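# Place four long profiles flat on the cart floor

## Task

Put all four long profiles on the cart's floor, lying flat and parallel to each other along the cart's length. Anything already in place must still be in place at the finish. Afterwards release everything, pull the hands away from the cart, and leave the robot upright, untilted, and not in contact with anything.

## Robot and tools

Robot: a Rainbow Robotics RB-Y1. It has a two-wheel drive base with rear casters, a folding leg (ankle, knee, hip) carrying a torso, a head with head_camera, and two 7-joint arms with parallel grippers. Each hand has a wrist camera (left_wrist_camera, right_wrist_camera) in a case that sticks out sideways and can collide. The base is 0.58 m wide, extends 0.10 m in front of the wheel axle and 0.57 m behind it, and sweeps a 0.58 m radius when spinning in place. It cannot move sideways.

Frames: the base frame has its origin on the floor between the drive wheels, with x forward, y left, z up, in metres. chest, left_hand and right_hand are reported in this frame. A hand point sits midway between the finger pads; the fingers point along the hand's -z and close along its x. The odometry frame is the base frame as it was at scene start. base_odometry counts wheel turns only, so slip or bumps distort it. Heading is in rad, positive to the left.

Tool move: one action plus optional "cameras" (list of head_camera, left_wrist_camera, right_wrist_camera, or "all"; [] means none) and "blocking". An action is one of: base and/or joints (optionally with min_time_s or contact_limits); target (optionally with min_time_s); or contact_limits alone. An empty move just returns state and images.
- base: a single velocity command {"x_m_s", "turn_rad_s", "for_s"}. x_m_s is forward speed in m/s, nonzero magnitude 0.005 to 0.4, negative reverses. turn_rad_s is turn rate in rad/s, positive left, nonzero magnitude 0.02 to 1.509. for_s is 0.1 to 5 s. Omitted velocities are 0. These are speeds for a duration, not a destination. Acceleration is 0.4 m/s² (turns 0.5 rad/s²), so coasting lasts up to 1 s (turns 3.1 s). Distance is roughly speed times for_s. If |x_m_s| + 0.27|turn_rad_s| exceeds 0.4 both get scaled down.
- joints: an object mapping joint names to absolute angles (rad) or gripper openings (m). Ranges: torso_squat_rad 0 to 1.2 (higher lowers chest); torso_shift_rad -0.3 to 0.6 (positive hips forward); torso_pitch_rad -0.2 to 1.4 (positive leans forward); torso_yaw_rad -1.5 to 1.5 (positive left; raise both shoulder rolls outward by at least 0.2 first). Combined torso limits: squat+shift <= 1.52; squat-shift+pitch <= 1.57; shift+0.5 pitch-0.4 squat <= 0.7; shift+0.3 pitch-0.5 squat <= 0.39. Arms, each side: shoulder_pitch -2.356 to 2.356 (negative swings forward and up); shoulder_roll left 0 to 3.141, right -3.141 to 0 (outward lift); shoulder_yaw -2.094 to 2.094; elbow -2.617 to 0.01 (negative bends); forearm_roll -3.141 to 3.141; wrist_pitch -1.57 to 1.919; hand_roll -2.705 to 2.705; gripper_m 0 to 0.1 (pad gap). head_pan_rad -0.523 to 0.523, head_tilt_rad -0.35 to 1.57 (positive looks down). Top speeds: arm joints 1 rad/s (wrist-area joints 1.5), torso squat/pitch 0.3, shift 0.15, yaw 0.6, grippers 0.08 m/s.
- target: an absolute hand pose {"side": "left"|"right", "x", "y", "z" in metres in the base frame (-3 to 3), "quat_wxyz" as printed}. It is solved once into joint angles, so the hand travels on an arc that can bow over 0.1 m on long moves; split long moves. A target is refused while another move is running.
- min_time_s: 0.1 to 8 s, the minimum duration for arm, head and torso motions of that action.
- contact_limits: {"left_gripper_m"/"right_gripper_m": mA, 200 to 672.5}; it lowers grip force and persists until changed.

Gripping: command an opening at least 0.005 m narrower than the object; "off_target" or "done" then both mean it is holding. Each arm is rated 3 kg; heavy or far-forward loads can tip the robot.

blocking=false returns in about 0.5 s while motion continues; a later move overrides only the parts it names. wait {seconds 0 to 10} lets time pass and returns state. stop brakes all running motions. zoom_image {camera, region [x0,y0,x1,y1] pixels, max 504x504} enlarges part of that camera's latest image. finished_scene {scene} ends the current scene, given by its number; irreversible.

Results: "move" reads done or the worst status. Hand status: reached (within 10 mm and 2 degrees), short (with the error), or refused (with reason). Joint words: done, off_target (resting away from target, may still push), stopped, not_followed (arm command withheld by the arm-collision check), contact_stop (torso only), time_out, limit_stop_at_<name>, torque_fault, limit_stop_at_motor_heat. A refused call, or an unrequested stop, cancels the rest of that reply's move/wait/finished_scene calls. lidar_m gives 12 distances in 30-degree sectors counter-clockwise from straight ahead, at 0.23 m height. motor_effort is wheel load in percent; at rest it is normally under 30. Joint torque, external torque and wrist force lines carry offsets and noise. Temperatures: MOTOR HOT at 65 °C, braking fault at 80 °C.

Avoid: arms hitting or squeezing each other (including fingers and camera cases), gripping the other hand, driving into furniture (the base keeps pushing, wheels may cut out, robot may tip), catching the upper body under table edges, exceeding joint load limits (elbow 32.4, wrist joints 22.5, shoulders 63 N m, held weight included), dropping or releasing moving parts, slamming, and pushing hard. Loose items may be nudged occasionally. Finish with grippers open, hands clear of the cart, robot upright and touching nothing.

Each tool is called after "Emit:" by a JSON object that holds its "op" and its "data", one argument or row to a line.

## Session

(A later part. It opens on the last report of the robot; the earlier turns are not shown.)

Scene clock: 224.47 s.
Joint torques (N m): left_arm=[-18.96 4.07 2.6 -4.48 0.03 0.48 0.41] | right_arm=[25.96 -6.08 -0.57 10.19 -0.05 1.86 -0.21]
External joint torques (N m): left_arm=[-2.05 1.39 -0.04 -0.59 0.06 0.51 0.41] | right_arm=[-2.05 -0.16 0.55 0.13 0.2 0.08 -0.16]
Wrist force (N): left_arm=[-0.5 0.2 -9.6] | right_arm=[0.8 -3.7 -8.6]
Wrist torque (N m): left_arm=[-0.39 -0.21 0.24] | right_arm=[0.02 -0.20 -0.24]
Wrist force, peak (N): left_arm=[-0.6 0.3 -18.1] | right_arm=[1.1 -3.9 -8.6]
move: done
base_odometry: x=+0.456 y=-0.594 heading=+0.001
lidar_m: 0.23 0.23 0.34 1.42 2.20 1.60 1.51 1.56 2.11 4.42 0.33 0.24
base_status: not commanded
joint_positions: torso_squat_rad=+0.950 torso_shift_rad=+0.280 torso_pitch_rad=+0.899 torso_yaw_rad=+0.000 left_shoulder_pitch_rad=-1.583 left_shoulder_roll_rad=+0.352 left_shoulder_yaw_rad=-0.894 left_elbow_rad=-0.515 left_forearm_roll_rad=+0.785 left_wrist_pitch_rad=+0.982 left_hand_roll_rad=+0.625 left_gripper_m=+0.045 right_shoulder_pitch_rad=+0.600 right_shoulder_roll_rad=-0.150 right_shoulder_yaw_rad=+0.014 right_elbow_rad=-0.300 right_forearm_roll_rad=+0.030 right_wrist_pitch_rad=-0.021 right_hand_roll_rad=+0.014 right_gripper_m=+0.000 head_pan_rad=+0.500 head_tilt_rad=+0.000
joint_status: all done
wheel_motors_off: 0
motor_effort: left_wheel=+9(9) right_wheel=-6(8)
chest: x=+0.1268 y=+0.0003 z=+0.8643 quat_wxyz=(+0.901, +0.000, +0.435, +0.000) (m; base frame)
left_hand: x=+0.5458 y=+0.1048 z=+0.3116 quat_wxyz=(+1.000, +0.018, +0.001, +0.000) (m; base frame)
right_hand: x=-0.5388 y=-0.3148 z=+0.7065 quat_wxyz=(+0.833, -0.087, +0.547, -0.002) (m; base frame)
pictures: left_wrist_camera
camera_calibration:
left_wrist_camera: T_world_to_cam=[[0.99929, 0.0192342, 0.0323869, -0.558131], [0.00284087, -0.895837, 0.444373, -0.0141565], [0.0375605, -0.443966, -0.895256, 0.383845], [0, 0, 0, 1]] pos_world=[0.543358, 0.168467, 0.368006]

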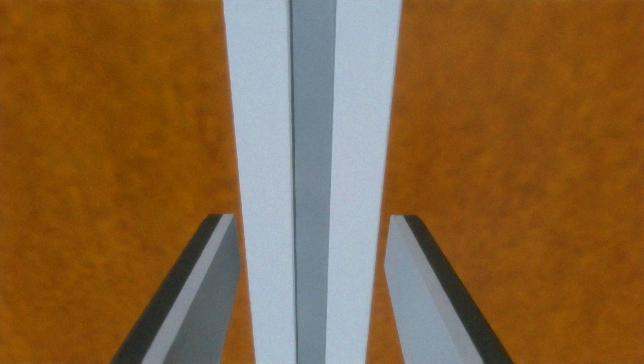

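Emit:
{"op": "move", "data": {
  "target": {"side":"left","x":0.545,"y":0.105,"z":0.37,"quat_wxyz":[1,0,0,0]},
  "min_time_s": 1.2,
  "cameras": ["left_wrist_camera"]
}}

Emit:
{"op": "move", "data": {
  "target": {"side":"left","x":0.545,"y":0.105,"z":0.50,"quat_wxyz":[1,0,0,0]},
  "min_time_s": 1.5,
  "cameras": ["head_camera","left_wrist_camera"]
}}

Emit:
{"op": "move", "data": {
  "target": {"side":"left","x":0.55,"y":0.10,"z":0.66,"quat_wxyz":[0.982,0,-0.19,0]},
  "min_time_s": 1.8,
  "cameras": []
}}

Emit:
{"op": "move", "data": {
  "target": {"side":"left","x":0.62,"y":0.10,"z":0.80,"quat_wxyz":[0.94,0,-0.342,0]},
  "min_time_s": 1.8,
  "cameras": ["head_camera"]
}}

Emit:
{"op": "move", "data": {
  "base": {"x_m_s":-0.25,"for_s":2.2},
  "cameras": ["head_camera"]
}}

Scene clock: 233.27 s.
Joint torques (N m): left_arm=[-17.1 3.83 5.38 -5.69 -0.29 0.08 0.37] | right_arm=[26.27 -6.6 -0.87 10.05 -0.11 1.96 -0.31]
External joint torques (N m): left_arm=[-0.9 -0.32 -0.02 -0.51 -0.32 0.14 0.37] | right_arm=[-1.74 -0.67 0.25 -0.01 0.14 0.18 -0.26]
Wrist force (N): left_arm=[-0.9 0.3 -9.9] | right_arm=[0.6 -3.7 -8.6]
Wrist torque (N m): left_arm=[-0.39 -0.24 0.26] | right_arm=[0.00 -0.22 -0.24]
Wrist force, peak (N): left_arm=[-1.4 0.1 -10.2] | right_arm=[0.9 -4.0 -8.7]
move: done
base_odometry: x=+0.456 y=-0.594 heading=+0.000
lidar_m: 0.23 0.24 0.33 1.43 2.21 1.59 1.51 1.56 2.11 4.42 0.34 0.24
base_status: not commanded
joint_positions: torso_squat_rad=+0.950 torso_shift_rad=+0.280 torso_pitch_rad=+0.899 torso_yaw_rad=+0.000 left_shoulder_pitch_rad=-1.490 left_shoulder_roll_rad=+0.590 left_shoulder_yaw_rad=-0.875 left_elbow_rad=-1.082 left_forearm_roll_rad=+0.775 left_wrist_pitch_rad=+1.233 left_hand_roll_rad=+0.817 left_gripper_m=+0.045 right_shoulder_pitch_rad=+0.600 right_shoulder_roll_rad=-0.150 right_shoulder_yaw_rad=+0.014 right_elbow_rad=-0.300 right_forearm_roll_rad=+0.030 right_wrist_pitch_rad=-0.021 right_hand_roll_rad=+0.014 right_gripper_m=+0.000 head_pan_rad=+0.500 head_tilt_rad=+0.000
joint_status: all done
wheel_motors_off: 0
motor_effort: left_wheel=+7(9) right_wheel=-5(6)
chest: x=+0.1268 y=+0.0003 z=+0.8643 quat_wxyz=(+0.901, +0.000, +0.435, +0.000) (m; base frame)
left_hand: x=+0.5447 y=+0.1047 z=+0.3703 quat_wxyz=(+1.000, +0.000, +0.002, -0.001) (m; base frame)
left_hand_status: reached (checked arc, planned for 1.2 s): 1 mm and 0.2 deg off.
right_hand: x=-0.5388 y=-0.3148 z=+0.7065 quat_wxyz=(+0.833, -0.087, +0.547, -0.002) (m; base frame)
pictures: left_wrist_camera
camera_calibration:
left_wrist_camera: T_world_to_cam=[[0.999321, 0.0197644, 0.0310944, -0.558454], [0.00255368, -0.879069, 0.476688, -0.0538566], [0.0367555, -0.476285, -0.878523, 0.433997], [0, 0, 0, 1]] pos_world=[0.54226, 0.1704, 0.424313]

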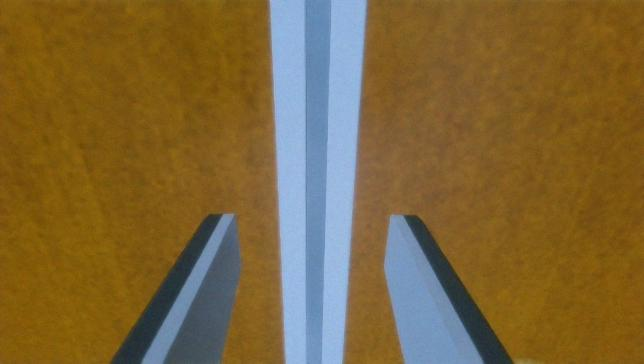

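Scene clock: 235.10 s.
Joint torques (N m): left_arm=[-17.56 6.47 7.38 -5.65 0.15 0.15 0.41] | right_arm=[26.01 -5.76 -0.72 9.96 0 1.89 -0.2]
External joint torques (N m): left_arm=[-1.23 1.03 -0.26 -0.5 0.12 0.2 0.41] | right_arm=[-1.99 0.16 0.41 -0.1 0.25 0.11 -0.15]
Wrist force (N): left_arm=[-1.0 0.4 -9.6] | right_arm=[0.8 -3.7 -8.6]
Wrist torque (N m): left_arm=[-0.40 -0.30 0.30] | right_arm=[0.02 -0.20 -0.24]
Wrist force, peak (N): left_arm=[-1.1 0.4 -10.2] | right_arm=[0.9 -3.7 -8.7]
move: done
base_odometry: x=+0.456 y=-0.594 heading=+0.000
lidar_m: 0.23 0.25 0.33 1.42 2.21 1.61 1.51 1.56 2.10 4.42 0.34 0.24
base_status: not commanded
joint_positions: torso_squat_rad=+0.950 torso_shift_rad=+0.280 torso_pitch_rad=+0.899 torso_yaw_rad=+0.000 left_shoulder_pitch_rad=-1.549 left_shoulder_roll_rad=+0.803 left_shoulder_yaw_rad=-0.795 left_elbow_rad=-1.593 left_forearm_roll_rad=+0.901 left_wrist_pitch_rad=+1.598 left_hand_roll_rad=+1.014 left_gripper_m=+0.045 right_shoulder_pitch_rad=+0.600 right_shoulder_roll_rad=-0.150 right_shoulder_yaw_rad=+0.014 right_elbow_rad=-0.300 right_forearm_roll_rad=+0.030 right_wrist_pitch_rad=-0.021 right_hand_roll_rad=+0.014 right_gripper_m=+0.000 head_pan_rad=+0.500 head_tilt_rad=+0.000
joint_status: all done
wheel_motors_off: 0
motor_effort: left_wheel=+8(9) right_wheel=-2(7)
chest: x=+0.1268 y=+0.0003 z=+0.8643 quat_wxyz=(+0.901, +0.000, +0.435, +0.000) (m; base frame)
left_hand: x=+0.5449 y=+0.1050 z=+0.4998 quat_wxyz=(+1.000, +0.000, +0.000, +0.000) (m; base frame)
left_hand_status: reached (checked arc, planned for 1.5 s): 0 mm and 0.0 deg off.
right_hand: x=-0.5388 y=-0.3148 z=+0.7065 quat_wxyz=(+0.833, -0.087, +0.547, -0.002) (m; base frame)
pictures: head_camera, left_wrist_camera
camera_calibration:
head_camera: T_world_to_cam=[[0.245202, -0.899844, -0.360773, 0.283562], [-0.764003, 0.0497284, -0.643294, 0.908762], [0.596804, 0.433368, -0.67529, 0.419822], [0, 0, 0, 1]] pos_world=[0.374215, 0.0280329, 0.970404]
left_wrist_camera: T_world_to_cam=[[0.99922, 0.0204416, 0.0337867, -0.564033], [0.00190987, -0.879607, 0.475697, -0.114558], [0.039443, -0.475261, -0.87896, 0.546508], [0, 0, 0, 1]] pos_world=[0.542256, 0.170497, 0.553911]

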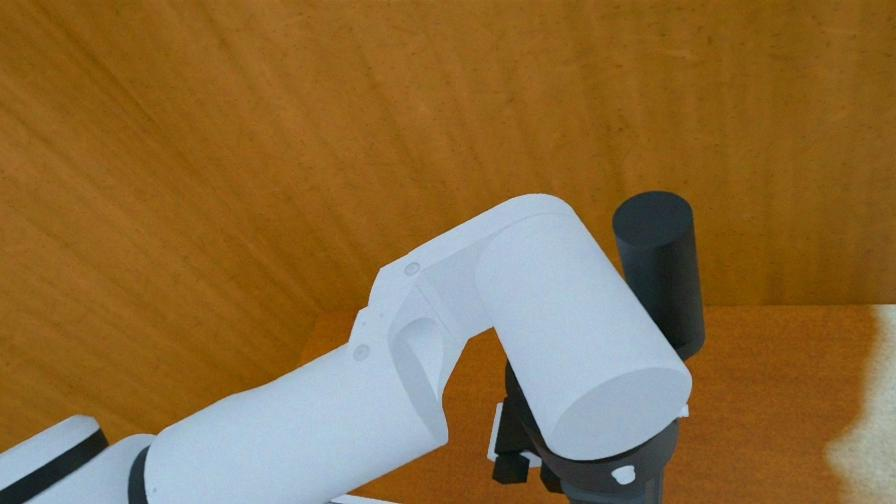

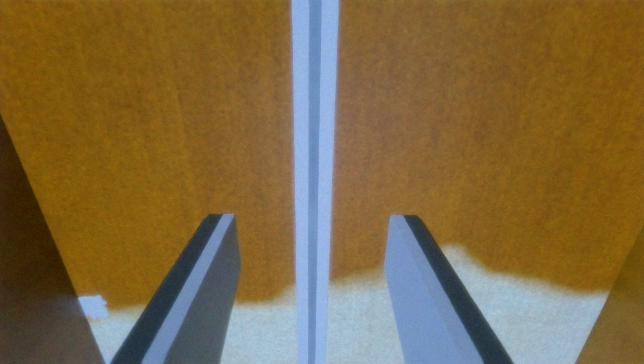

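Scene clock: 237.23 s.
Joint torques (N m): left_arm=[-15.61 6.69 7.73 -3.41 -1.28 -0.05 0.34] | right_arm=[26.08 -6.19 -0.57 10.09 -0.16 1.88 -0.23]
External joint torques (N m): left_arm=[-0.66 1.3 -0.5 -0.21 -0.67 0.15 0.36] | right_arm=[-1.92 -0.27 0.55 0.04 0.09 0.1 -0.18]
Wrist force (N): left_arm=[-3.2 0.0 -8.3] | right_arm=[0.9 -4.0 -8.6]
Wrist torque (N m): left_arm=[-0.32 -0.39 0.26] | right_arm=[0.05 -0.19 -0.24]
Wrist force, peak (N): left_arm=[-0.8 0.1 -10.0] | right_arm=[1.0 -3.8 -8.7]
move: done
base_odometry: x=+0.456 y=-0.594 heading=+0.000
lidar_m: 0.22 0.24 0.33 1.41 2.21 1.60 1.51 1.57 2.11 4.43 0.34 0.24
base_status: not commanded
joint_positions: torso_squat_rad=+0.950 torso_shift_rad=+0.280 torso_pitch_rad=+0.899 torso_yaw_rad=+0.000 left_shoulder_pitch_rad=-1.685 left_shoulder_roll_rad=+0.969 left_shoulder_yaw_rad=-0.719 left_elbow_rad=-2.175 left_forearm_roll_rad=+0.838 left_wrist_pitch_rad=+1.869 left_hand_roll_rad=+1.334 left_gripper_m=+0.045 right_shoulder_pitch_rad=+0.600 right_shoulder_roll_rad=-0.150 right_shoulder_yaw_rad=+0.014 right_elbow_rad=-0.300 right_forearm_roll_rad=+0.030 right_wrist_pitch_rad=-0.021 right_hand_roll_rad=+0.014 right_gripper_m=+0.000 head_pan_rad=+0.500 head_tilt_rad=+0.000
joint_status: all done
wheel_motors_off: 0
motor_effort: left_wheel=+7(9) right_wheel=-6(7)
chest: x=+0.1268 y=+0.0003 z=+0.8643 quat_wxyz=(+0.901, +0.000, +0.435, +0.000) (m; base frame)
left_hand: x=+0.5499 y=+0.0999 z=+0.6597 quat_wxyz=(+0.982, +0.000, -0.190, +0.000) (m; base frame)
left_hand_status: reached (checked arc, planned for 1.8 s): 0 mm and 0.0 deg off.
right_hand: x=-0.5388 y=-0.3148 z=+0.7065 quat_wxyz=(+0.833, -0.087, +0.547, -0.002) (m; base frame)
pictures: none
No camera images: "cameras" was empty.

Scene clock: 239.37 s.
Joint torques (N m): left_arm=[-18.28 5.86 8.37 -0.81 -1.6 0.09 -0.11] | right_arm=[26.3 -5.76 -0.94 10.28 -0.08 1.91 -0.26]
External joint torques (N m): left_arm=[-1.67 0.51 -0.31 0.24 -0.55 0.5 -0.08] | right_arm=[-1.71 0.17 0.18 0.22 0.16 0.13 -0.21]
Wrist force (N): left_arm=[-5.3 0.2 -7.6] | right_arm=[1.0 -3.8 -8.6]
Wrist torque (N m): left_arm=[-0.34 -0.49 0.30] | right_arm=[0.03 -0.17 -0.25]
Wrist force, peak (N): left_arm=[-4.3 -0.1 -8.7] | right_arm=[0.8 -3.8 -8.9]
move: done
base_odometry: x=+0.456 y=-0.594 heading=+0.000
lidar_m: 0.23 0.23 0.33 1.42 2.21 1.59 1.51 1.57 2.11 4.42 0.34 0.24
base_status: not commanded
joint_positions: torso_squat_rad=+0.950 torso_shift_rad=+0.280 torso_pitch_rad=+0.899 torso_yaw_rad=+0.000 left_shoulder_pitch_rad=-1.999 left_shoulder_roll_rad=+1.024 left_shoulder_yaw_rad=-0.673 left_elbow_rad=-2.126 left_forearm_roll_rad=+0.823 left_wrist_pitch_rad=+1.919 left_hand_roll_rad=+1.255 left_gripper_m=+0.045 right_shoulder_pitch_rad=+0.600 right_shoulder_roll_rad=-0.150 right_shoulder_yaw_rad=+0.014 right_elbow_rad=-0.300 right_forearm_roll_rad=+0.030 right_wrist_pitch_rad=-0.021 right_hand_roll_rad=+0.014 right_gripper_m=+0.000 head_pan_rad=+0.500 head_tilt_rad=+0.000
joint_status: all done
wheel_motors_off: 0
motor_effort: left_wheel=+8(9) right_wheel=-5(7)
chest: x=+0.1268 y=+0.0003 z=+0.8643 quat_wxyz=(+0.901, +0.000, +0.435, +0.000) (m; base frame)
left_hand: x=+0.6199 y=+0.0999 z=+0.7998 quat_wxyz=(+0.940, +0.000, -0.342, +0.000) (m; base frame)
left_hand_status: reached (checked arc, planned for 1.8 s): 0 mm and 0.0 deg off.
right_hand: x=-0.5388 y=-0.3148 z=+0.7065 quat_wxyz=(+0.833, -0.087, +0.547, -0.002) (m; base frame)
pictures: head_camera
camera_calibration:
head_camera: T_world_to_cam=[[0.245202, -0.899844, -0.360773, 0.283562], [-0.764003, 0.0497284, -0.643294, 0.908762], [0.596804, 0.433368, -0.67529, 0.419822], [0, 0, 0, 1]] pos_world=[0.374215, 0.0280329, 0.970404]

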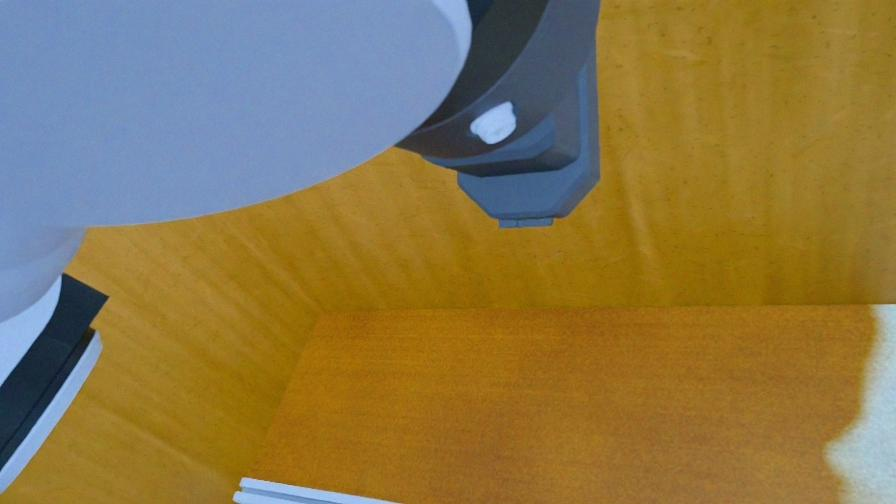

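Scene clock: 242.93 s.
Joint torques (N m): left_arm=[-17.16 5.9 8.77 -1.31 -1.16 -0.45 -0.38] | right_arm=[26.2 -6.04 -0.11 10.3 -0.11 1.86 -0.56]
External joint torques (N m): left_arm=[-0.55 0.56 0.09 -0.26 -0.11 -0.05 -0.34] | right_arm=[-1.81 -0.12 1.01 0.24 0.14 0.07 -0.51]
Wrist force (N): left_arm=[-5.3 0.2 -7.9] | right_arm=[0.8 -3.7 -8.5]
Wrist torque (N m): left_arm=[-0.31 -0.50 0.29] | right_arm=[0.01 -0.20 -0.24]
Wrist force, peak (N): left_arm=[-5.1 0.4 -8.1] | right_arm=[0.4 -3.5 -9.1]
move: done
base_odometry: x=-0.094 y=-0.595 heading=+0.001
lidar_m: 0.78 0.81 1.52 4.04 1.40 1.03 0.96 0.99 1.35 3.54 2.32 0.81
base_status: done (sent for 2.2 of 2.2 s)
joint_positions: torso_squat_rad=+0.950 torso_shift_rad=+0.280 torso_pitch_rad=+0.899 torso_yaw_rad=+0.000 left_shoulder_pitch_rad=-1.999 left_shoulder_roll_rad=+1.024 left_shoulder_yaw_rad=-0.673 left_elbow_rad=-2.126 left_forearm_roll_rad=+0.823 left_wrist_pitch_rad=+1.919 left_hand_roll_rad=+1.255 left_gripper_m=+0.045 right_shoulder_pitch_rad=+0.600 right_shoulder_roll_rad=-0.150 right_shoulder_yaw_rad=+0.014 right_elbow_rad=-0.300 right_forearm_roll_rad=+0.030 right_wrist_pitch_rad=-0.021 right_hand_roll_rad=+0.014 right_gripper_m=+0.000 head_pan_rad=+0.500 head_tilt_rad=+0.000
joint_status: not commanded
wheel_motors_off: 0
motor_effort: left_wheel=+10(31) right_wheel=-5(29)
chest: x=+0.1268 y=+0.0003 z=+0.8644 quat_wxyz=(+0.901, +0.000, +0.435, +0.000) (m; base frame)
left_hand: x=+0.6199 y=+0.0999 z=+0.7998 quat_wxyz=(+0.940, +0.000, -0.342, +0.000) (m; base frame)
right_hand: x=-0.5388 y=-0.3148 z=+0.7065 quat_wxyz=(+0.833, -0.087, +0.547, -0.002) (m; base frame)
pictures: head_camera
camera_calibration:
head_camera: T_world_to_cam=[[0.245202, -0.899844, -0.360773, 0.283562], [-0.764003, 0.0497284, -0.643294, 0.908762], [0.596804, 0.433368, -0.67529, 0.419822], [0, 0, 0, 1]] pos_world=[0.374215, 0.0280329, 0.970404]

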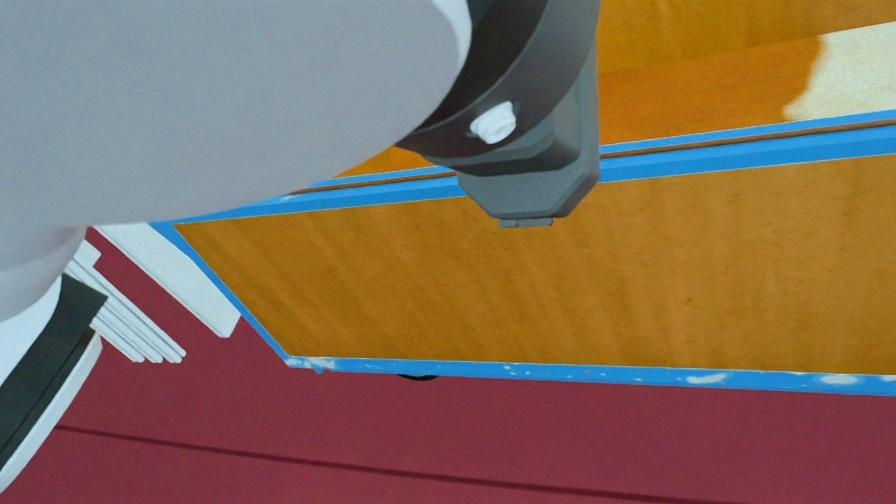

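Emit:
{"op": "move", "data": {
  "base": {"turn_rad_s":0.6,"for_s":2.62},
  "joints": {"torso_squat_rad":1.05,"torso_shift_rad":0.1,"torso_pitch_rad":0.5,"left_shoulder_pitch_rad":-0.33,"left_shoulder_roll_rad":0.45,"left_shoulder_yaw_rad":-0.5,"left_elbow_rad":-1.6,"left_forearm_roll_rad":0,"left_wrist_pitch_rad":-0.35,"left_hand_roll_rad":-1.3,"left_gripper_m":0.05,"head_pan_rad":0.1,"head_tilt_rad":0.5},
  "min_time_s": 3.5,
  "cameras": []
}}

Emit:
{"op": "move", "data": {
  "base": {"x_m_s":0.3,"for_s":2.02},
  "cameras": []
}}

Emit:
{"op": "move", "data": {
  "base": {"turn_rad_s":-0.5,"for_s":1.74},
  "cameras": ["head_camera"]
}}

Scene clock: 252.67 s.
Joint torques (N m): left_arm=[-6.62 0.97 3.25 -8.68 -0.26 -1.89 -0.09] | right_arm=[21.28 -6.91 -0.46 7.99 -0.18 1.12 -0.21]
External joint torques (N m): left_arm=[-0.6 -0.9 0.33 0.17 -0.52 -0.1 -0.11] | right_arm=[-2.12 -0.44 0.67 -0.13 0.02 -0.19 -0.17]
Wrist force (N): left_arm=[-0.5 -5.3 -3.7] | right_arm=[-0.5 -3.7 -10.7]
Wrist torque (N m): left_arm=[-0.06 -0.19 0.25] | right_arm=[0.00 -0.23 -0.23]
Wrist force, peak (N): left_arm=[-5.7 0.2 -7.8] | right_arm=[-0.5 -3.7 -10.7]
move: done
base_odometry: x=-0.095 y=-0.595 heading=+1.581
lidar_m: 3.81 1.37 1.01 0.98 1.02 1.39 3.77 2.27 0.82 0.77 0.82 1.53
base_status: done (sent for 2.63 of 2.63 s)
joint_positions: torso_squat_rad=+1.050 torso_shift_rad=+0.100 torso_pitch_rad=+0.500 torso_yaw_rad=+0.000 left_shoulder_pitch_rad=-0.330 left_shoulder_roll_rad=+0.450 left_shoulder_yaw_rad=-0.500 left_elbow_rad=-1.600 left_forearm_roll_rad=+0.000 left_wrist_pitch_rad=-0.350 left_hand_roll_rad=-1.300 left_gripper_m=+0.050 right_shoulder_pitch_rad=+0.600 right_shoulder_roll_rad=-0.150 right_shoulder_yaw_rad=+0.014 right_elbow_rad=-0.300 right_forearm_roll_rad=+0.030 right_wrist_pitch_rad=-0.021 right_hand_roll_rad=+0.014 right_gripper_m=+0.000 head_pan_rad=+0.100 head_tilt_rad=+0.500
joint_status: all done
wheel_motors_off: 0
motor_effort: left_wheel=+3(36) right_wheel=+11(39)
chest: x=-0.0447 y=+0.0003 z=+0.8986 quat_wxyz=(+0.969, +0.000, +0.248, +0.000) (m; base frame)
left_hand: x=+0.3541 y=+0.0435 z=+0.5990 quat_wxyz=(+0.301, +0.294, -0.646, -0.638) (m; base frame)
right_hand: x=-0.5967 y=-0.3149 z=+0.4946 quat_wxyz=(+0.924, -0.085, +0.371, -0.019) (m; base frame)
pictures: none
No camera images: "cameras" was empty.

Scene clock: 255.93 s.
Joint torques (N m): left_arm=[-5.99 0.14 2.57 -8.71 0.06 -1.82 0.18] | right_arm=[21.99 -6.56 -0.57 8.44 -0.04 1.2 -0.25]
External joint torques (N m): left_arm=[0.04 -1.74 -0.36 0.14 -0.2 -0.03 0.16] | right_arm=[-1.4 -0.1 0.55 0.33 0.16 -0.11 -0.21]
Wrist force (N): left_arm=[-0.7 -5.6 -3.3] | right_arm=[-0.8 -3.3 -10.7]
Wrist torque (N m): left_arm=[0.00 -0.24 0.24] | right_arm=[-0.04 -0.26 -0.24]
Wrist force, peak (N): left_arm=[-0.6 -6.2 -3.6] | right_arm=[-0.9 -3.5 -11.0]
move: done
base_odometry: x=-0.101 y=+0.015 heading=+1.581
lidar_m: 3.81 1.37 1.01 0.97 1.02 1.39 3.79 1.12 0.82 0.79 1.14 1.63
base_status: done (sent for 2.03 of 2.03 s)
joint_positions: torso_squat_rad=+1.050 torso_shift_rad=+0.100 torso_pitch_rad=+0.500 torso_yaw_rad=+0.000 left_shoulder_pitch_rad=-0.330 left_shoulder_roll_rad=+0.450 left_shoulder_yaw_rad=-0.500 left_elbow_rad=-1.600 left_forearm_roll_rad=+0.000 left_wrist_pitch_rad=-0.350 left_hand_roll_rad=-1.300 left_gripper_m=+0.050 right_shoulder_pitch_rad=+0.600 right_shoulder_roll_rad=-0.150 right_shoulder_yaw_rad=+0.014 right_elbow_rad=-0.300 right_forearm_roll_rad=+0.030 right_wrist_pitch_rad=-0.021 right_hand_roll_rad=+0.014 right_gripper_m=+0.000 head_pan_rad=+0.100 head_tilt_rad=+0.500
joint_status: not commanded
wheel_motors_off: 0
motor_effort: left_wheel=+8(40) right_wheel=-9(54)
chest: x=-0.0448 y=+0.0003 z=+0.8986 quat_wxyz=(+0.969, +0.000, +0.247, +0.000) (m; base frame)
left_hand: x=+0.3542 y=+0.0434 z=+0.5992 quat_wxyz=(+0.301, +0.294, -0.646, -0.637) (m; base frame)
right_hand: x=-0.5967 y=-0.3149 z=+0.4945 quat_wxyz=(+0.925, -0.085, +0.371, -0.019) (m; base frame)
pictures: none
No camera images: "cameras" was empty.

Scene clock: 259.00 s.
Joint torques (N m): left_arm=[-5.97 0.4 3.29 -8.72 0.11 -1.95 0.06] | right_arm=[21.58 -7.26 -0.48 7.93 0.09 1.46 -0.16]
External joint torques (N m): left_arm=[0.05 -1.48 0.37 0.14 -0.14 -0.15 0.05] | right_arm=[-1.81 -0.8 0.64 -0.18 0.28 0.15 -0.12]
Wrist force (N): left_arm=[-0.7 -5.4 -3.7] | right_arm=[-0.7 -3.7 -10.6]
Wrist torque (N m): left_arm=[-0.06 -0.22 0.23] | right_arm=[0.00 -0.26 -0.22]
Wrist force, peak (N): left_arm=[-0.9 -5.9 -3.8] | right_arm=[-0.6 -3.7 -10.9]
move: done
base_odometry: x=-0.101 y=+0.015 heading=+0.715
lidar_m: 1.12 2.82 2.30 1.19 0.99 0.97 1.08 1.70 3.81 0.97 0.79 0.79
base_status: done (sent for 1.73 of 1.73 s)
joint_positions: torso_squat_rad=+1.050 torso_shift_rad=+0.100 torso_pitch_rad=+0.500 torso_yaw_rad=+0.000 left_shoulder_pitch_rad=-0.330 left_shoulder_roll_rad=+0.450 left_shoulder_yaw_rad=-0.500 left_elbow_rad=-1.600 left_forearm_roll_rad=+0.000 left_wrist_pitch_rad=-0.350 left_hand_roll_rad=-1.300 left_gripper_m=+0.050 right_shoulder_pitch_rad=+0.600 right_shoulder_roll_rad=-0.150 right_shoulder_yaw_rad=+0.014 right_elbow_rad=-0.300 right_forearm_roll_rad=+0.030 right_wrist_pitch_rad=-0.021 right_hand_roll_rad=+0.014 right_gripper_m=+0.000 head_pan_rad=+0.100 head_tilt_rad=+0.500
joint_status: not commanded
wheel_motors_off: 0
motor_effort: left_wheel=+15(32) right_wheel=+0(43)
chest: x=-0.0448 y=+0.0003 z=+0.8986 quat_wxyz=(+0.969, +0.000, +0.247, +0.000) (m; base frame)
left_hand: x=+0.3542 y=+0.0434 z=+0.5992 quat_wxyz=(+0.301, +0.294, -0.646, -0.637) (m; base frame)
right_hand: x=-0.5967 y=-0.3149 z=+0.4945 quat_wxyz=(+0.925, -0.085, +0.371, -0.019) (m; base frame)
pictures: head_camera
camera_calibration:
head_camera: T_world_to_cam=[[0.0333838, -0.999166, -0.0234911, 0.0285497], [-0.814462, -0.013575, -0.580058, 0.731065], [0.579255, 0.0384971, -0.814237, 0.766422], [0, 0, 0, 1]] pos_world=[0.150518, 0.00894511, 1.04878]

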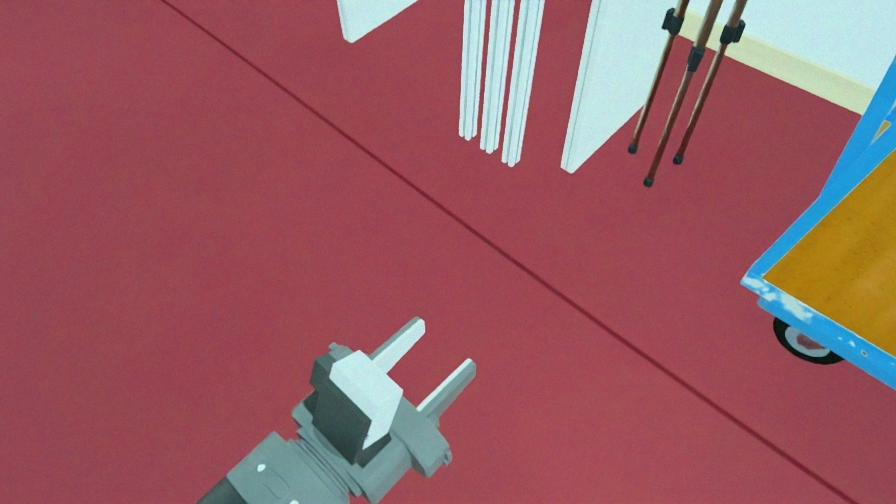

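Emit:
{"op": "move", "data": {
  "base": {"turn_rad_s":-0.05,"for_s":0.43},
  "cameras": []
}}

Emit:
{"op": "move", "data": {
  "base": {"x_m_s":0.25,"for_s":2.72},
  "cameras": ["head_camera","left_wrist_camera"]
}}

Emit:
{"op": "zoom_image", "data": {
  "camera": "left_wrist_camera",
  "region": [120, 60, 522, 364]
}}

Scene clock: 264.97 s.
Joint torques (N m): left_arm=[-5.96 0.32 3.47 -8.64 0.21 -1.74 0.15] | right_arm=[21.71 -6.66 -0.26 8.23 -0.21 1.16 -0.28]
External joint torques (N m): left_arm=[0.07 -1.55 0.54 0.21 -0.05 0.06 0.14] | right_arm=[-1.68 -0.2 0.87 0.12 -0.02 -0.15 -0.24]
Wrist force (N): left_arm=[-0.5 -5.6 -3.5] | right_arm=[-0.8 -3.6 -10.7]
Wrist torque (N m): left_arm=[-0.02 -0.20 0.23] | right_arm=[-0.01 -0.27 -0.22]
Wrist force, peak (N): left_arm=[-1.0 -5.9 -3.8] | right_arm=[-0.7 -3.5 -11.0]
move: done
base_odometry: x=-0.101 y=+0.015 heading=+0.694
lidar_m: 1.14 2.73 2.41 1.22 0.99 0.97 1.08 1.64 3.99 0.98 0.80 0.79
base_status: done (sent for 0.43 of 0.43 s)
joint_positions: torso_squat_rad=+1.050 torso_shift_rad=+0.100 torso_pitch_rad=+0.500 torso_yaw_rad=+0.000 left_shoulder_pitch_rad=-0.330 left_shoulder_roll_rad=+0.450 left_shoulder_yaw_rad=-0.500 left_elbow_rad=-1.600 left_forearm_roll_rad=+0.000 left_wrist_pitch_rad=-0.350 left_hand_roll_rad=-1.300 left_gripper_m=+0.050 right_shoulder_pitch_rad=+0.600 right_shoulder_roll_rad=-0.150 right_shoulder_yaw_rad=+0.014 right_elbow_rad=-0.300 right_forearm_roll_rad=+0.030 right_wrist_pitch_rad=-0.021 right_hand_roll_rad=+0.014 right_gripper_m=+0.000 head_pan_rad=+0.100 head_tilt_rad=+0.500
joint_status: not commanded
wheel_motors_off: 0
motor_effort: left_wheel=+16(38) right_wheel=+4(22)
chest: x=-0.0448 y=+0.0003 z=+0.8986 quat_wxyz=(+0.969, +0.000, +0.247, +0.000) (m; base frame)
left_hand: x=+0.3542 y=+0.0435 z=+0.5992 quat_wxyz=(+0.301, +0.294, -0.646, -0.637) (m; base frame)
right_hand: x=-0.5967 y=-0.3149 z=+0.4945 quat_wxyz=(+0.925, -0.085, +0.371, -0.019) (m; base frame)
pictures: none
No camera images: "cameras" was empty.

Scene clock: 268.87 s.
Joint torques (N m): left_arm=[-5.93 0.23 2.57 -8.6 -0.02 -1.98 0.01] | right_arm=[21.9 -6.42 -0.57 7.97 -0.09 1.27 -0.33]
External joint torques (N m): left_arm=[0.09 -1.65 -0.36 0.25 -0.28 -0.19 0] | right_arm=[-1.5 0.04 0.55 -0.15 0.1 -0.04 -0.29]
Wrist force (N): left_arm=[-0.5 -5.6 -3.9] | right_arm=[-0.6 -3.7 -10.8]
Wrist torque (N m): left_arm=[-0.03 -0.21 0.25] | right_arm=[0.01 -0.23 -0.24]
Wrist force, peak (N): left_arm=[-0.5 -6.0 -3.8] | right_arm=[-0.9 -3.7 -11.0]
move: done
base_odometry: x=+0.424 y=+0.452 heading=+0.694
lidar_m: 0.46 0.97 3.73 1.88 1.52 1.50 1.65 2.54 0.66 0.40 0.63 0.47
base_status: done (sent for 2.73 of 2.73 s)
joint_positions: torso_squat_rad=+1.050 torso_shift_rad=+0.100 torso_pitch_rad=+0.500 torso_yaw_rad=+0.000 left_shoulder_pitch_rad=-0.330 left_shoulder_roll_rad=+0.450 left_shoulder_yaw_rad=-0.500 left_elbow_rad=-1.600 left_forearm_roll_rad=+0.000 left_wrist_pitch_rad=-0.350 left_hand_roll_rad=-1.300 left_gripper_m=+0.050 right_shoulder_pitch_rad=+0.600 right_shoulder_roll_rad=-0.150 right_shoulder_yaw_rad=+0.014 right_elbow_rad=-0.300 right_forearm_roll_rad=+0.030 right_wrist_pitch_rad=-0.021 right_hand_roll_rad=+0.014 right_gripper_m=+0.000 head_pan_rad=+0.100 head_tilt_rad=+0.500
joint_status: not commanded
wheel_motors_off: 0
motor_effort: left_wheel=-10(48) right_wheel=+5(41)
chest: x=-0.0448 y=+0.0003 z=+0.8986 quat_wxyz=(+0.969, +0.000, +0.247, +0.000) (m; base frame)
left_hand: x=+0.3542 y=+0.0435 z=+0.5992 quat_wxyz=(+0.301, +0.294, -0.646, -0.637) (m; base frame)
right_hand: x=-0.5967 y=-0.3149 z=+0.4945 quat_wxyz=(+0.925, -0.085, +0.371, -0.019) (m; base frame)
pictures: head_camera, left_wrist_camera
camera_calibration:
head_camera: T_world_to_cam=[[0.0333865, -0.999166, -0.0234892, 0.0285474], [-0.814462, -0.0135782, -0.580058, 0.731065], [0.579255, 0.0384971, -0.814237, 0.766422], [0, 0, 0, 1]] pos_world=[0.150518, 0.0089451, 1.04878]
left_wrist_camera: T_world_to_cam=[[-0.671933, -0.739854, 0.0334965, 0.249403], [-0.367324, 0.293647, -0.882522, 0.678068], [0.643101, -0.6053, -0.469077, 0.158412], [0, 0, 0, 1]] pos_world=[0.314778, 0.081296, 0.664363]

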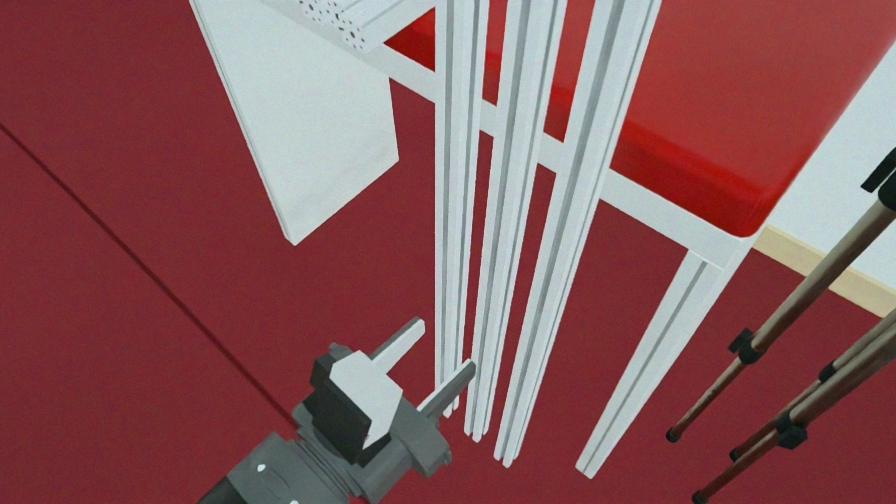

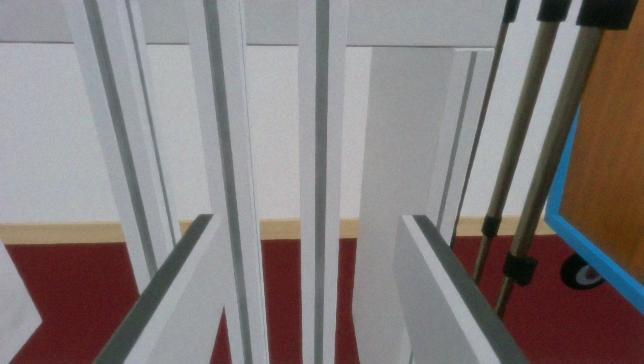

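Scaled by 1.254 from the camera's 644x364 image, which has a finer 920x520 frame.

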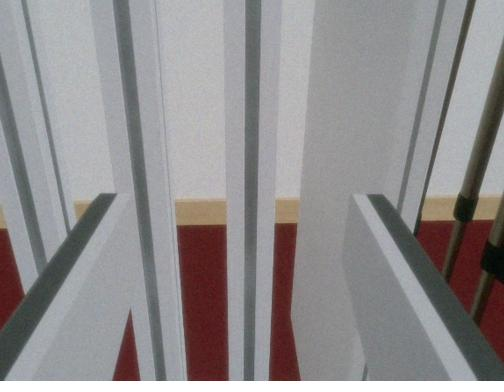

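Emit:
{"op": "move", "data": {
  "target": {"side":"left","x":0.4364,"y":-0.036,"z":0.56,"quat_wxyz":[0.3001,0.3001,-0.6403,-0.6403]},
  "min_time_s": 2.5,
  "cameras": ["head_camera","left_wrist_camera"]
}}

Emit:
{"op": "zoom_image", "data": {
  "camera": "left_wrist_camera",
  "region": [120, 60, 522, 364]
}}

Scene clock: 279.30 s.
Joint torques (N m): left_arm=[-12.5 -2.54 2.63 -8.3 -0.35 -2.1 -0.1] | right_arm=[21.78 -7.3 -0.84 8.49 0.01 1.35 -0.27]
External joint torques (N m): left_arm=[-0.61 -1.29 0.68 0.07 -0.62 -0.28 -0.11] | right_arm=[-1.61 -0.84 0.28 0.38 0.2 0.04 -0.23]
Wrist force (N): left_arm=[-0.2 -5.5 -3.6] | right_arm=[-0.5 -3.5 -10.6]
Wrist torque (N m): left_arm=[-0.05 -0.19 0.27] | right_arm=[-0.02 -0.24 -0.24]
Wrist force, peak (N): left_arm=[-0.8 -6.3 -3.7] | right_arm=[-0.6 -3.6 -10.9]
move: done
base_odometry: x=+0.424 y=+0.452 heading=+0.694
lidar_m: 0.46 0.97 3.73 1.88 1.52 1.51 1.65 2.55 0.65 0.40 0.62 0.47
base_status: not commanded
joint_positions: torso_squat_rad=+1.050 torso_shift_rad=+0.100 torso_pitch_rad=+0.500 torso_yaw_rad=+0.000 left_shoulder_pitch_rad=-0.726 left_shoulder_roll_rad=+0.174 left_shoulder_yaw_rad=-0.483 left_elbow_rad=-0.983 left_forearm_roll_rad=-0.005 left_wrist_pitch_rad=-0.476 left_hand_roll_rad=-1.359 left_gripper_m=+0.050 right_shoulder_pitch_rad=+0.600 right_shoulder_roll_rad=-0.150 right_shoulder_yaw_rad=+0.014 right_elbow_rad=-0.300 right_forearm_roll_rad=+0.030 right_wrist_pitch_rad=-0.021 right_hand_roll_rad=+0.014 right_gripper_m=+0.000 head_pan_rad=+0.100 head_tilt_rad=+0.500
joint_status: all done
wheel_motors_off: 0
motor_effort: left_wheel=-10(11) right_wheel=+6(9)
chest: x=-0.0448 y=+0.0003 z=+0.8986 quat_wxyz=(+0.969, +0.000, +0.247, +0.000) (m; base frame)
left_hand: x=+0.4360 y=-0.0359 z=+0.5601 quat_wxyz=(+0.301, +0.300, -0.639, -0.641) (m; base frame)
left_hand_status: reached (checked arc, planned for 2.5 s): 0 mm and 0.2 deg off.
right_hand: x=-0.5967 y=-0.3149 z=+0.4945 quat_wxyz=(+0.925, -0.085, +0.371, -0.019) (m; base frame)
pictures: head_camera, left_wrist_camera
camera_calibration:
head_camera: T_world_to_cam=[[0.0333865, -0.999166, -0.0234892, 0.0285474], [-0.814462, -0.0135782, -0.580058, 0.731065], [0.579255, 0.0384971, -0.814237, 0.766422], [0, 0, 0, 1]] pos_world=[0.150518, 0.0089451, 1.04878]
left_wrist_camera: T_world_to_cam=[[-0.665255, -0.74632, 0.0210246, 0.250871], [-0.369892, 0.304992, -0.877588, 0.695684], [0.648549, -0.591596, -0.478955, 0.0431163], [0, 0, 0, 1]] pos_world=[0.396258, 0.000559892, 0.6259]

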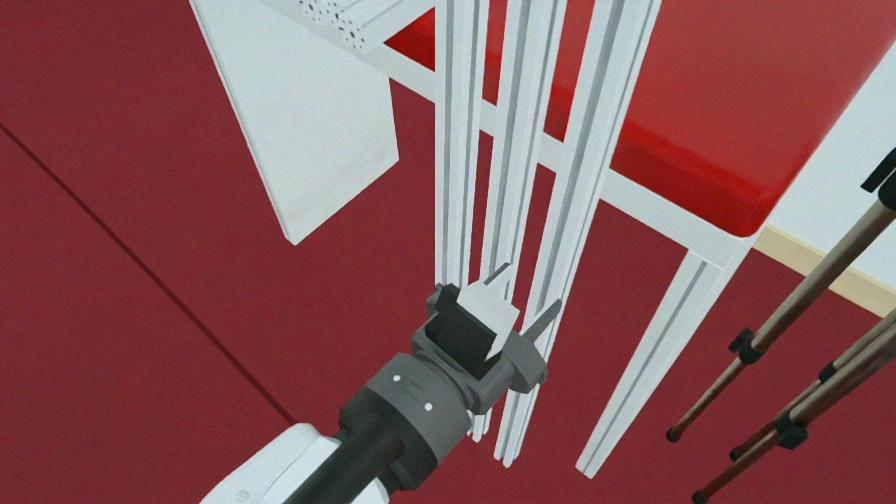

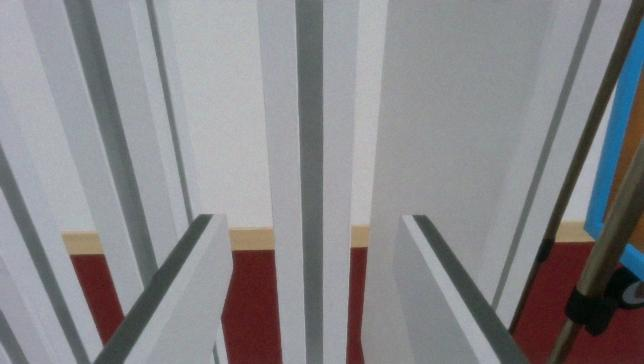

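Scaled by 1.254 from the camera's 644x364 image, which has a finer 920x520 frame.

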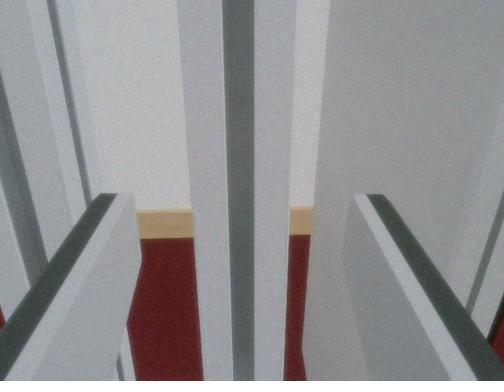

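Emit:
{"op": "move", "data": {
  "joints": {"left_gripper_m":0.043},
  "cameras": []
}}

Emit:
{"op": "move", "data": {
  "target": {"side":"left","x":0.4725,"y":-0.0663,"z":0.56,"quat_wxyz":[0.3001,0.3001,-0.6403,-0.6403]},
  "min_time_s": 2,
  "cameras": ["head_camera","left_wrist_camera"]
}}

Emit:
{"op": "zoom_image", "data": {
  "camera": "left_wrist_camera",
  "region": [120, 60, 522, 364]
}}

Scene clock: 286.10 s.
Joint torques (N m): left_arm=[-13.3 -1.84 2.29 -7.88 -0.26 -2.07 -0.08] | right_arm=[21.84 -6.88 -0.28 8.16 -0.19 1.16 -0.32]
External joint torques (N m): left_arm=[-1.41 -0.6 0.35 0.5 -0.52 -0.25 -0.1] | right_arm=[-1.55 -0.42 0.85 0.05 0 -0.15 -0.28]
Wrist force (N): left_arm=[-0.4 -5.6 -3.6] | right_arm=[-0.6 -3.7 -10.7]
Wrist torque (N m): left_arm=[-0.06 -0.20 0.22] | right_arm=[0.01 -0.24 -0.24]
Wrist force, peak (N): left_arm=[-0.3 -6.1 -3.6] | right_arm=[-0.7 -3.7 -11.0]
move: done
base_odometry: x=+0.424 y=+0.452 heading=+0.694
lidar_m: 0.46 0.97 3.73 1.87 1.52 1.50 1.66 2.55 0.65 0.41 0.64 0.48
base_status: not commanded
joint_positions: torso_squat_rad=+1.050 torso_shift_rad=+0.100 torso_pitch_rad=+0.500 torso_yaw_rad=+0.000 left_shoulder_pitch_rad=-0.726 left_shoulder_roll_rad=+0.174 left_shoulder_yaw_rad=-0.483 left_elbow_rad=-0.983 left_forearm_roll_rad=-0.005 left_wrist_pitch_rad=-0.476 left_hand_roll_rad=-1.359 left_gripper_m=+0.043 right_shoulder_pitch_rad=+0.600 right_shoulder_roll_rad=-0.150 right_shoulder_yaw_rad=+0.014 right_elbow_rad=-0.300 right_forearm_roll_rad=+0.030 right_wrist_pitch_rad=-0.021 right_hand_roll_rad=+0.014 right_gripper_m=+0.000 head_pan_rad=+0.100 head_tilt_rad=+0.500
joint_status: all done
wheel_motors_off: 0
motor_effort: left_wheel=-10(11) right_wheel=+7(7)
chest: x=-0.0448 y=+0.0003 z=+0.8986 quat_wxyz=(+0.969, +0.000, +0.247, +0.000) (m; base frame)
left_hand: x=+0.4360 y=-0.0359 z=+0.5601 quat_wxyz=(+0.301, +0.300, -0.639, -0.641) (m; base frame)
right_hand: x=-0.5967 y=-0.3149 z=+0.4945 quat_wxyz=(+0.925, -0.085, +0.371, -0.019) (m; base frame)
pictures: none
No camera images: "cameras" was empty.

Scene clock: 288.43 s.
Joint torques (N m): left_arm=[-15.44 -2.36 2.02 -7.36 0.62 -1.96 -0.08] | right_arm=[21.85 -6.97 -0.65 8.02 -0.07 1.56 -0.28]
External joint torques (N m): left_arm=[-0.76 -0.8 0.54 0.43 0.33 -0.14 -0.09] | right_arm=[-1.54 -0.5 0.48 -0.09 0.12 0.25 -0.24]
Wrist force (N): left_arm=[-0.5 -5.6 -3.7] | right_arm=[-0.6 -3.7 -10.6]
Wrist torque (N m): left_arm=[-0.01 -0.19 0.20] | right_arm=[0.03 -0.24 -0.22]
Wrist force, peak (N): left_arm=[-0.7 -5.8 -4.1] | right_arm=[-0.6 -3.7 -10.8]
move: done
base_odometry: x=+0.424 y=+0.452 heading=+0.694
lidar_m: 0.46 0.98 3.74 1.88 1.52 1.51 1.66 2.54 0.65 0.40 0.63 0.47
base_status: not commanded
joint_positions: torso_squat_rad=+1.050 torso_shift_rad=+0.100 torso_pitch_rad=+0.500 torso_yaw_rad=+0.000 left_shoulder_pitch_rad=-0.955 left_shoulder_roll_rad=+0.068 left_shoulder_yaw_rad=-0.443 left_elbow_rad=-0.625 left_forearm_roll_rad=+0.014 left_wrist_pitch_rad=-0.585 left_hand_roll_rad=-1.369 left_gripper_m=+0.043 right_shoulder_pitch_rad=+0.600 right_shoulder_roll_rad=-0.150 right_shoulder_yaw_rad=+0.014 right_elbow_rad=-0.300 right_forearm_roll_rad=+0.030 right_wrist_pitch_rad=-0.021 right_hand_roll_rad=+0.014 right_gripper_m=+0.000 head_pan_rad=+0.100 head_tilt_rad=+0.500
joint_status: all done
wheel_motors_off: 0
motor_effort: left_wheel=-10(11) right_wheel=+6(9)
chest: x=-0.0448 y=+0.0003 z=+0.8986 quat_wxyz=(+0.969, +0.000, +0.247, +0.000) (m; base frame)
left_hand: x=+0.4720 y=-0.0661 z=+0.5601 quat_wxyz=(+0.301, +0.300, -0.638, -0.642) (m; base frame)
left_hand_status: reached (checked arc, planned for 2.0 s): 1 mm and 0.3 deg off.
right_hand: x=-0.5967 y=-0.3149 z=+0.4945 quat_wxyz=(+0.925, -0.085, +0.371, -0.019) (m; base frame)
pictures: head_camera, left_wrist_camera
camera_calibration:
head_camera: T_world_to_cam=[[0.0333865, -0.999166, -0.0234892, 0.0285474], [-0.814462, -0.0135782, -0.580058, 0.731065], [0.579255, 0.0384971, -0.814237, 0.766422], [0, 0, 0, 1]] pos_world=[0.150518, 0.0089451, 1.04878]
left_wrist_camera: T_world_to_cam=[[-0.664956, -0.746594, 0.0207358, 0.252314], [-0.370857, 0.305951, -0.876846, 0.718351], [0.648304, -0.590754, -0.480324, 0.00281206], [0, 0, 0, 1]] pos_world=[0.43236, -0.0297431, 0.626002]

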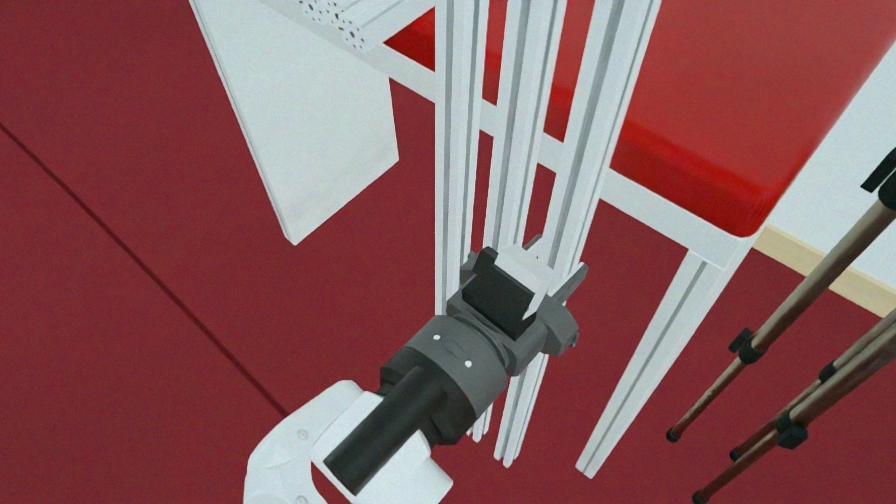

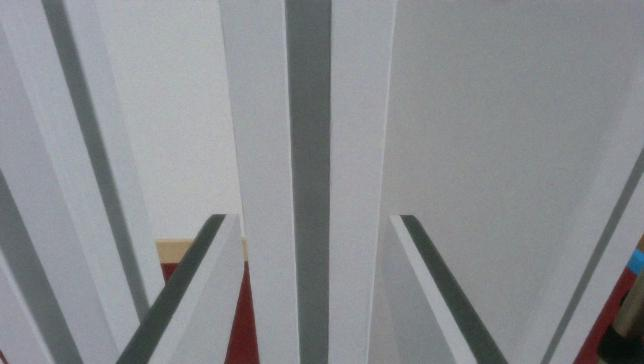

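Scaled by 1.254 from the camera's 644x364 image, which has a finer 920x520 frame.

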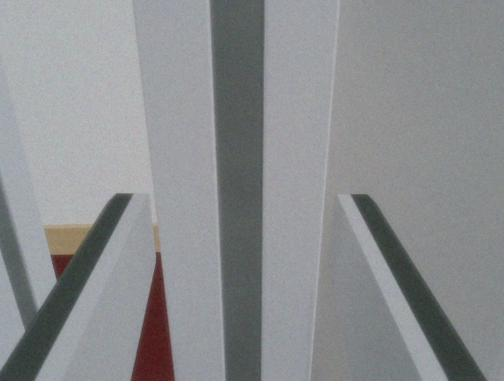

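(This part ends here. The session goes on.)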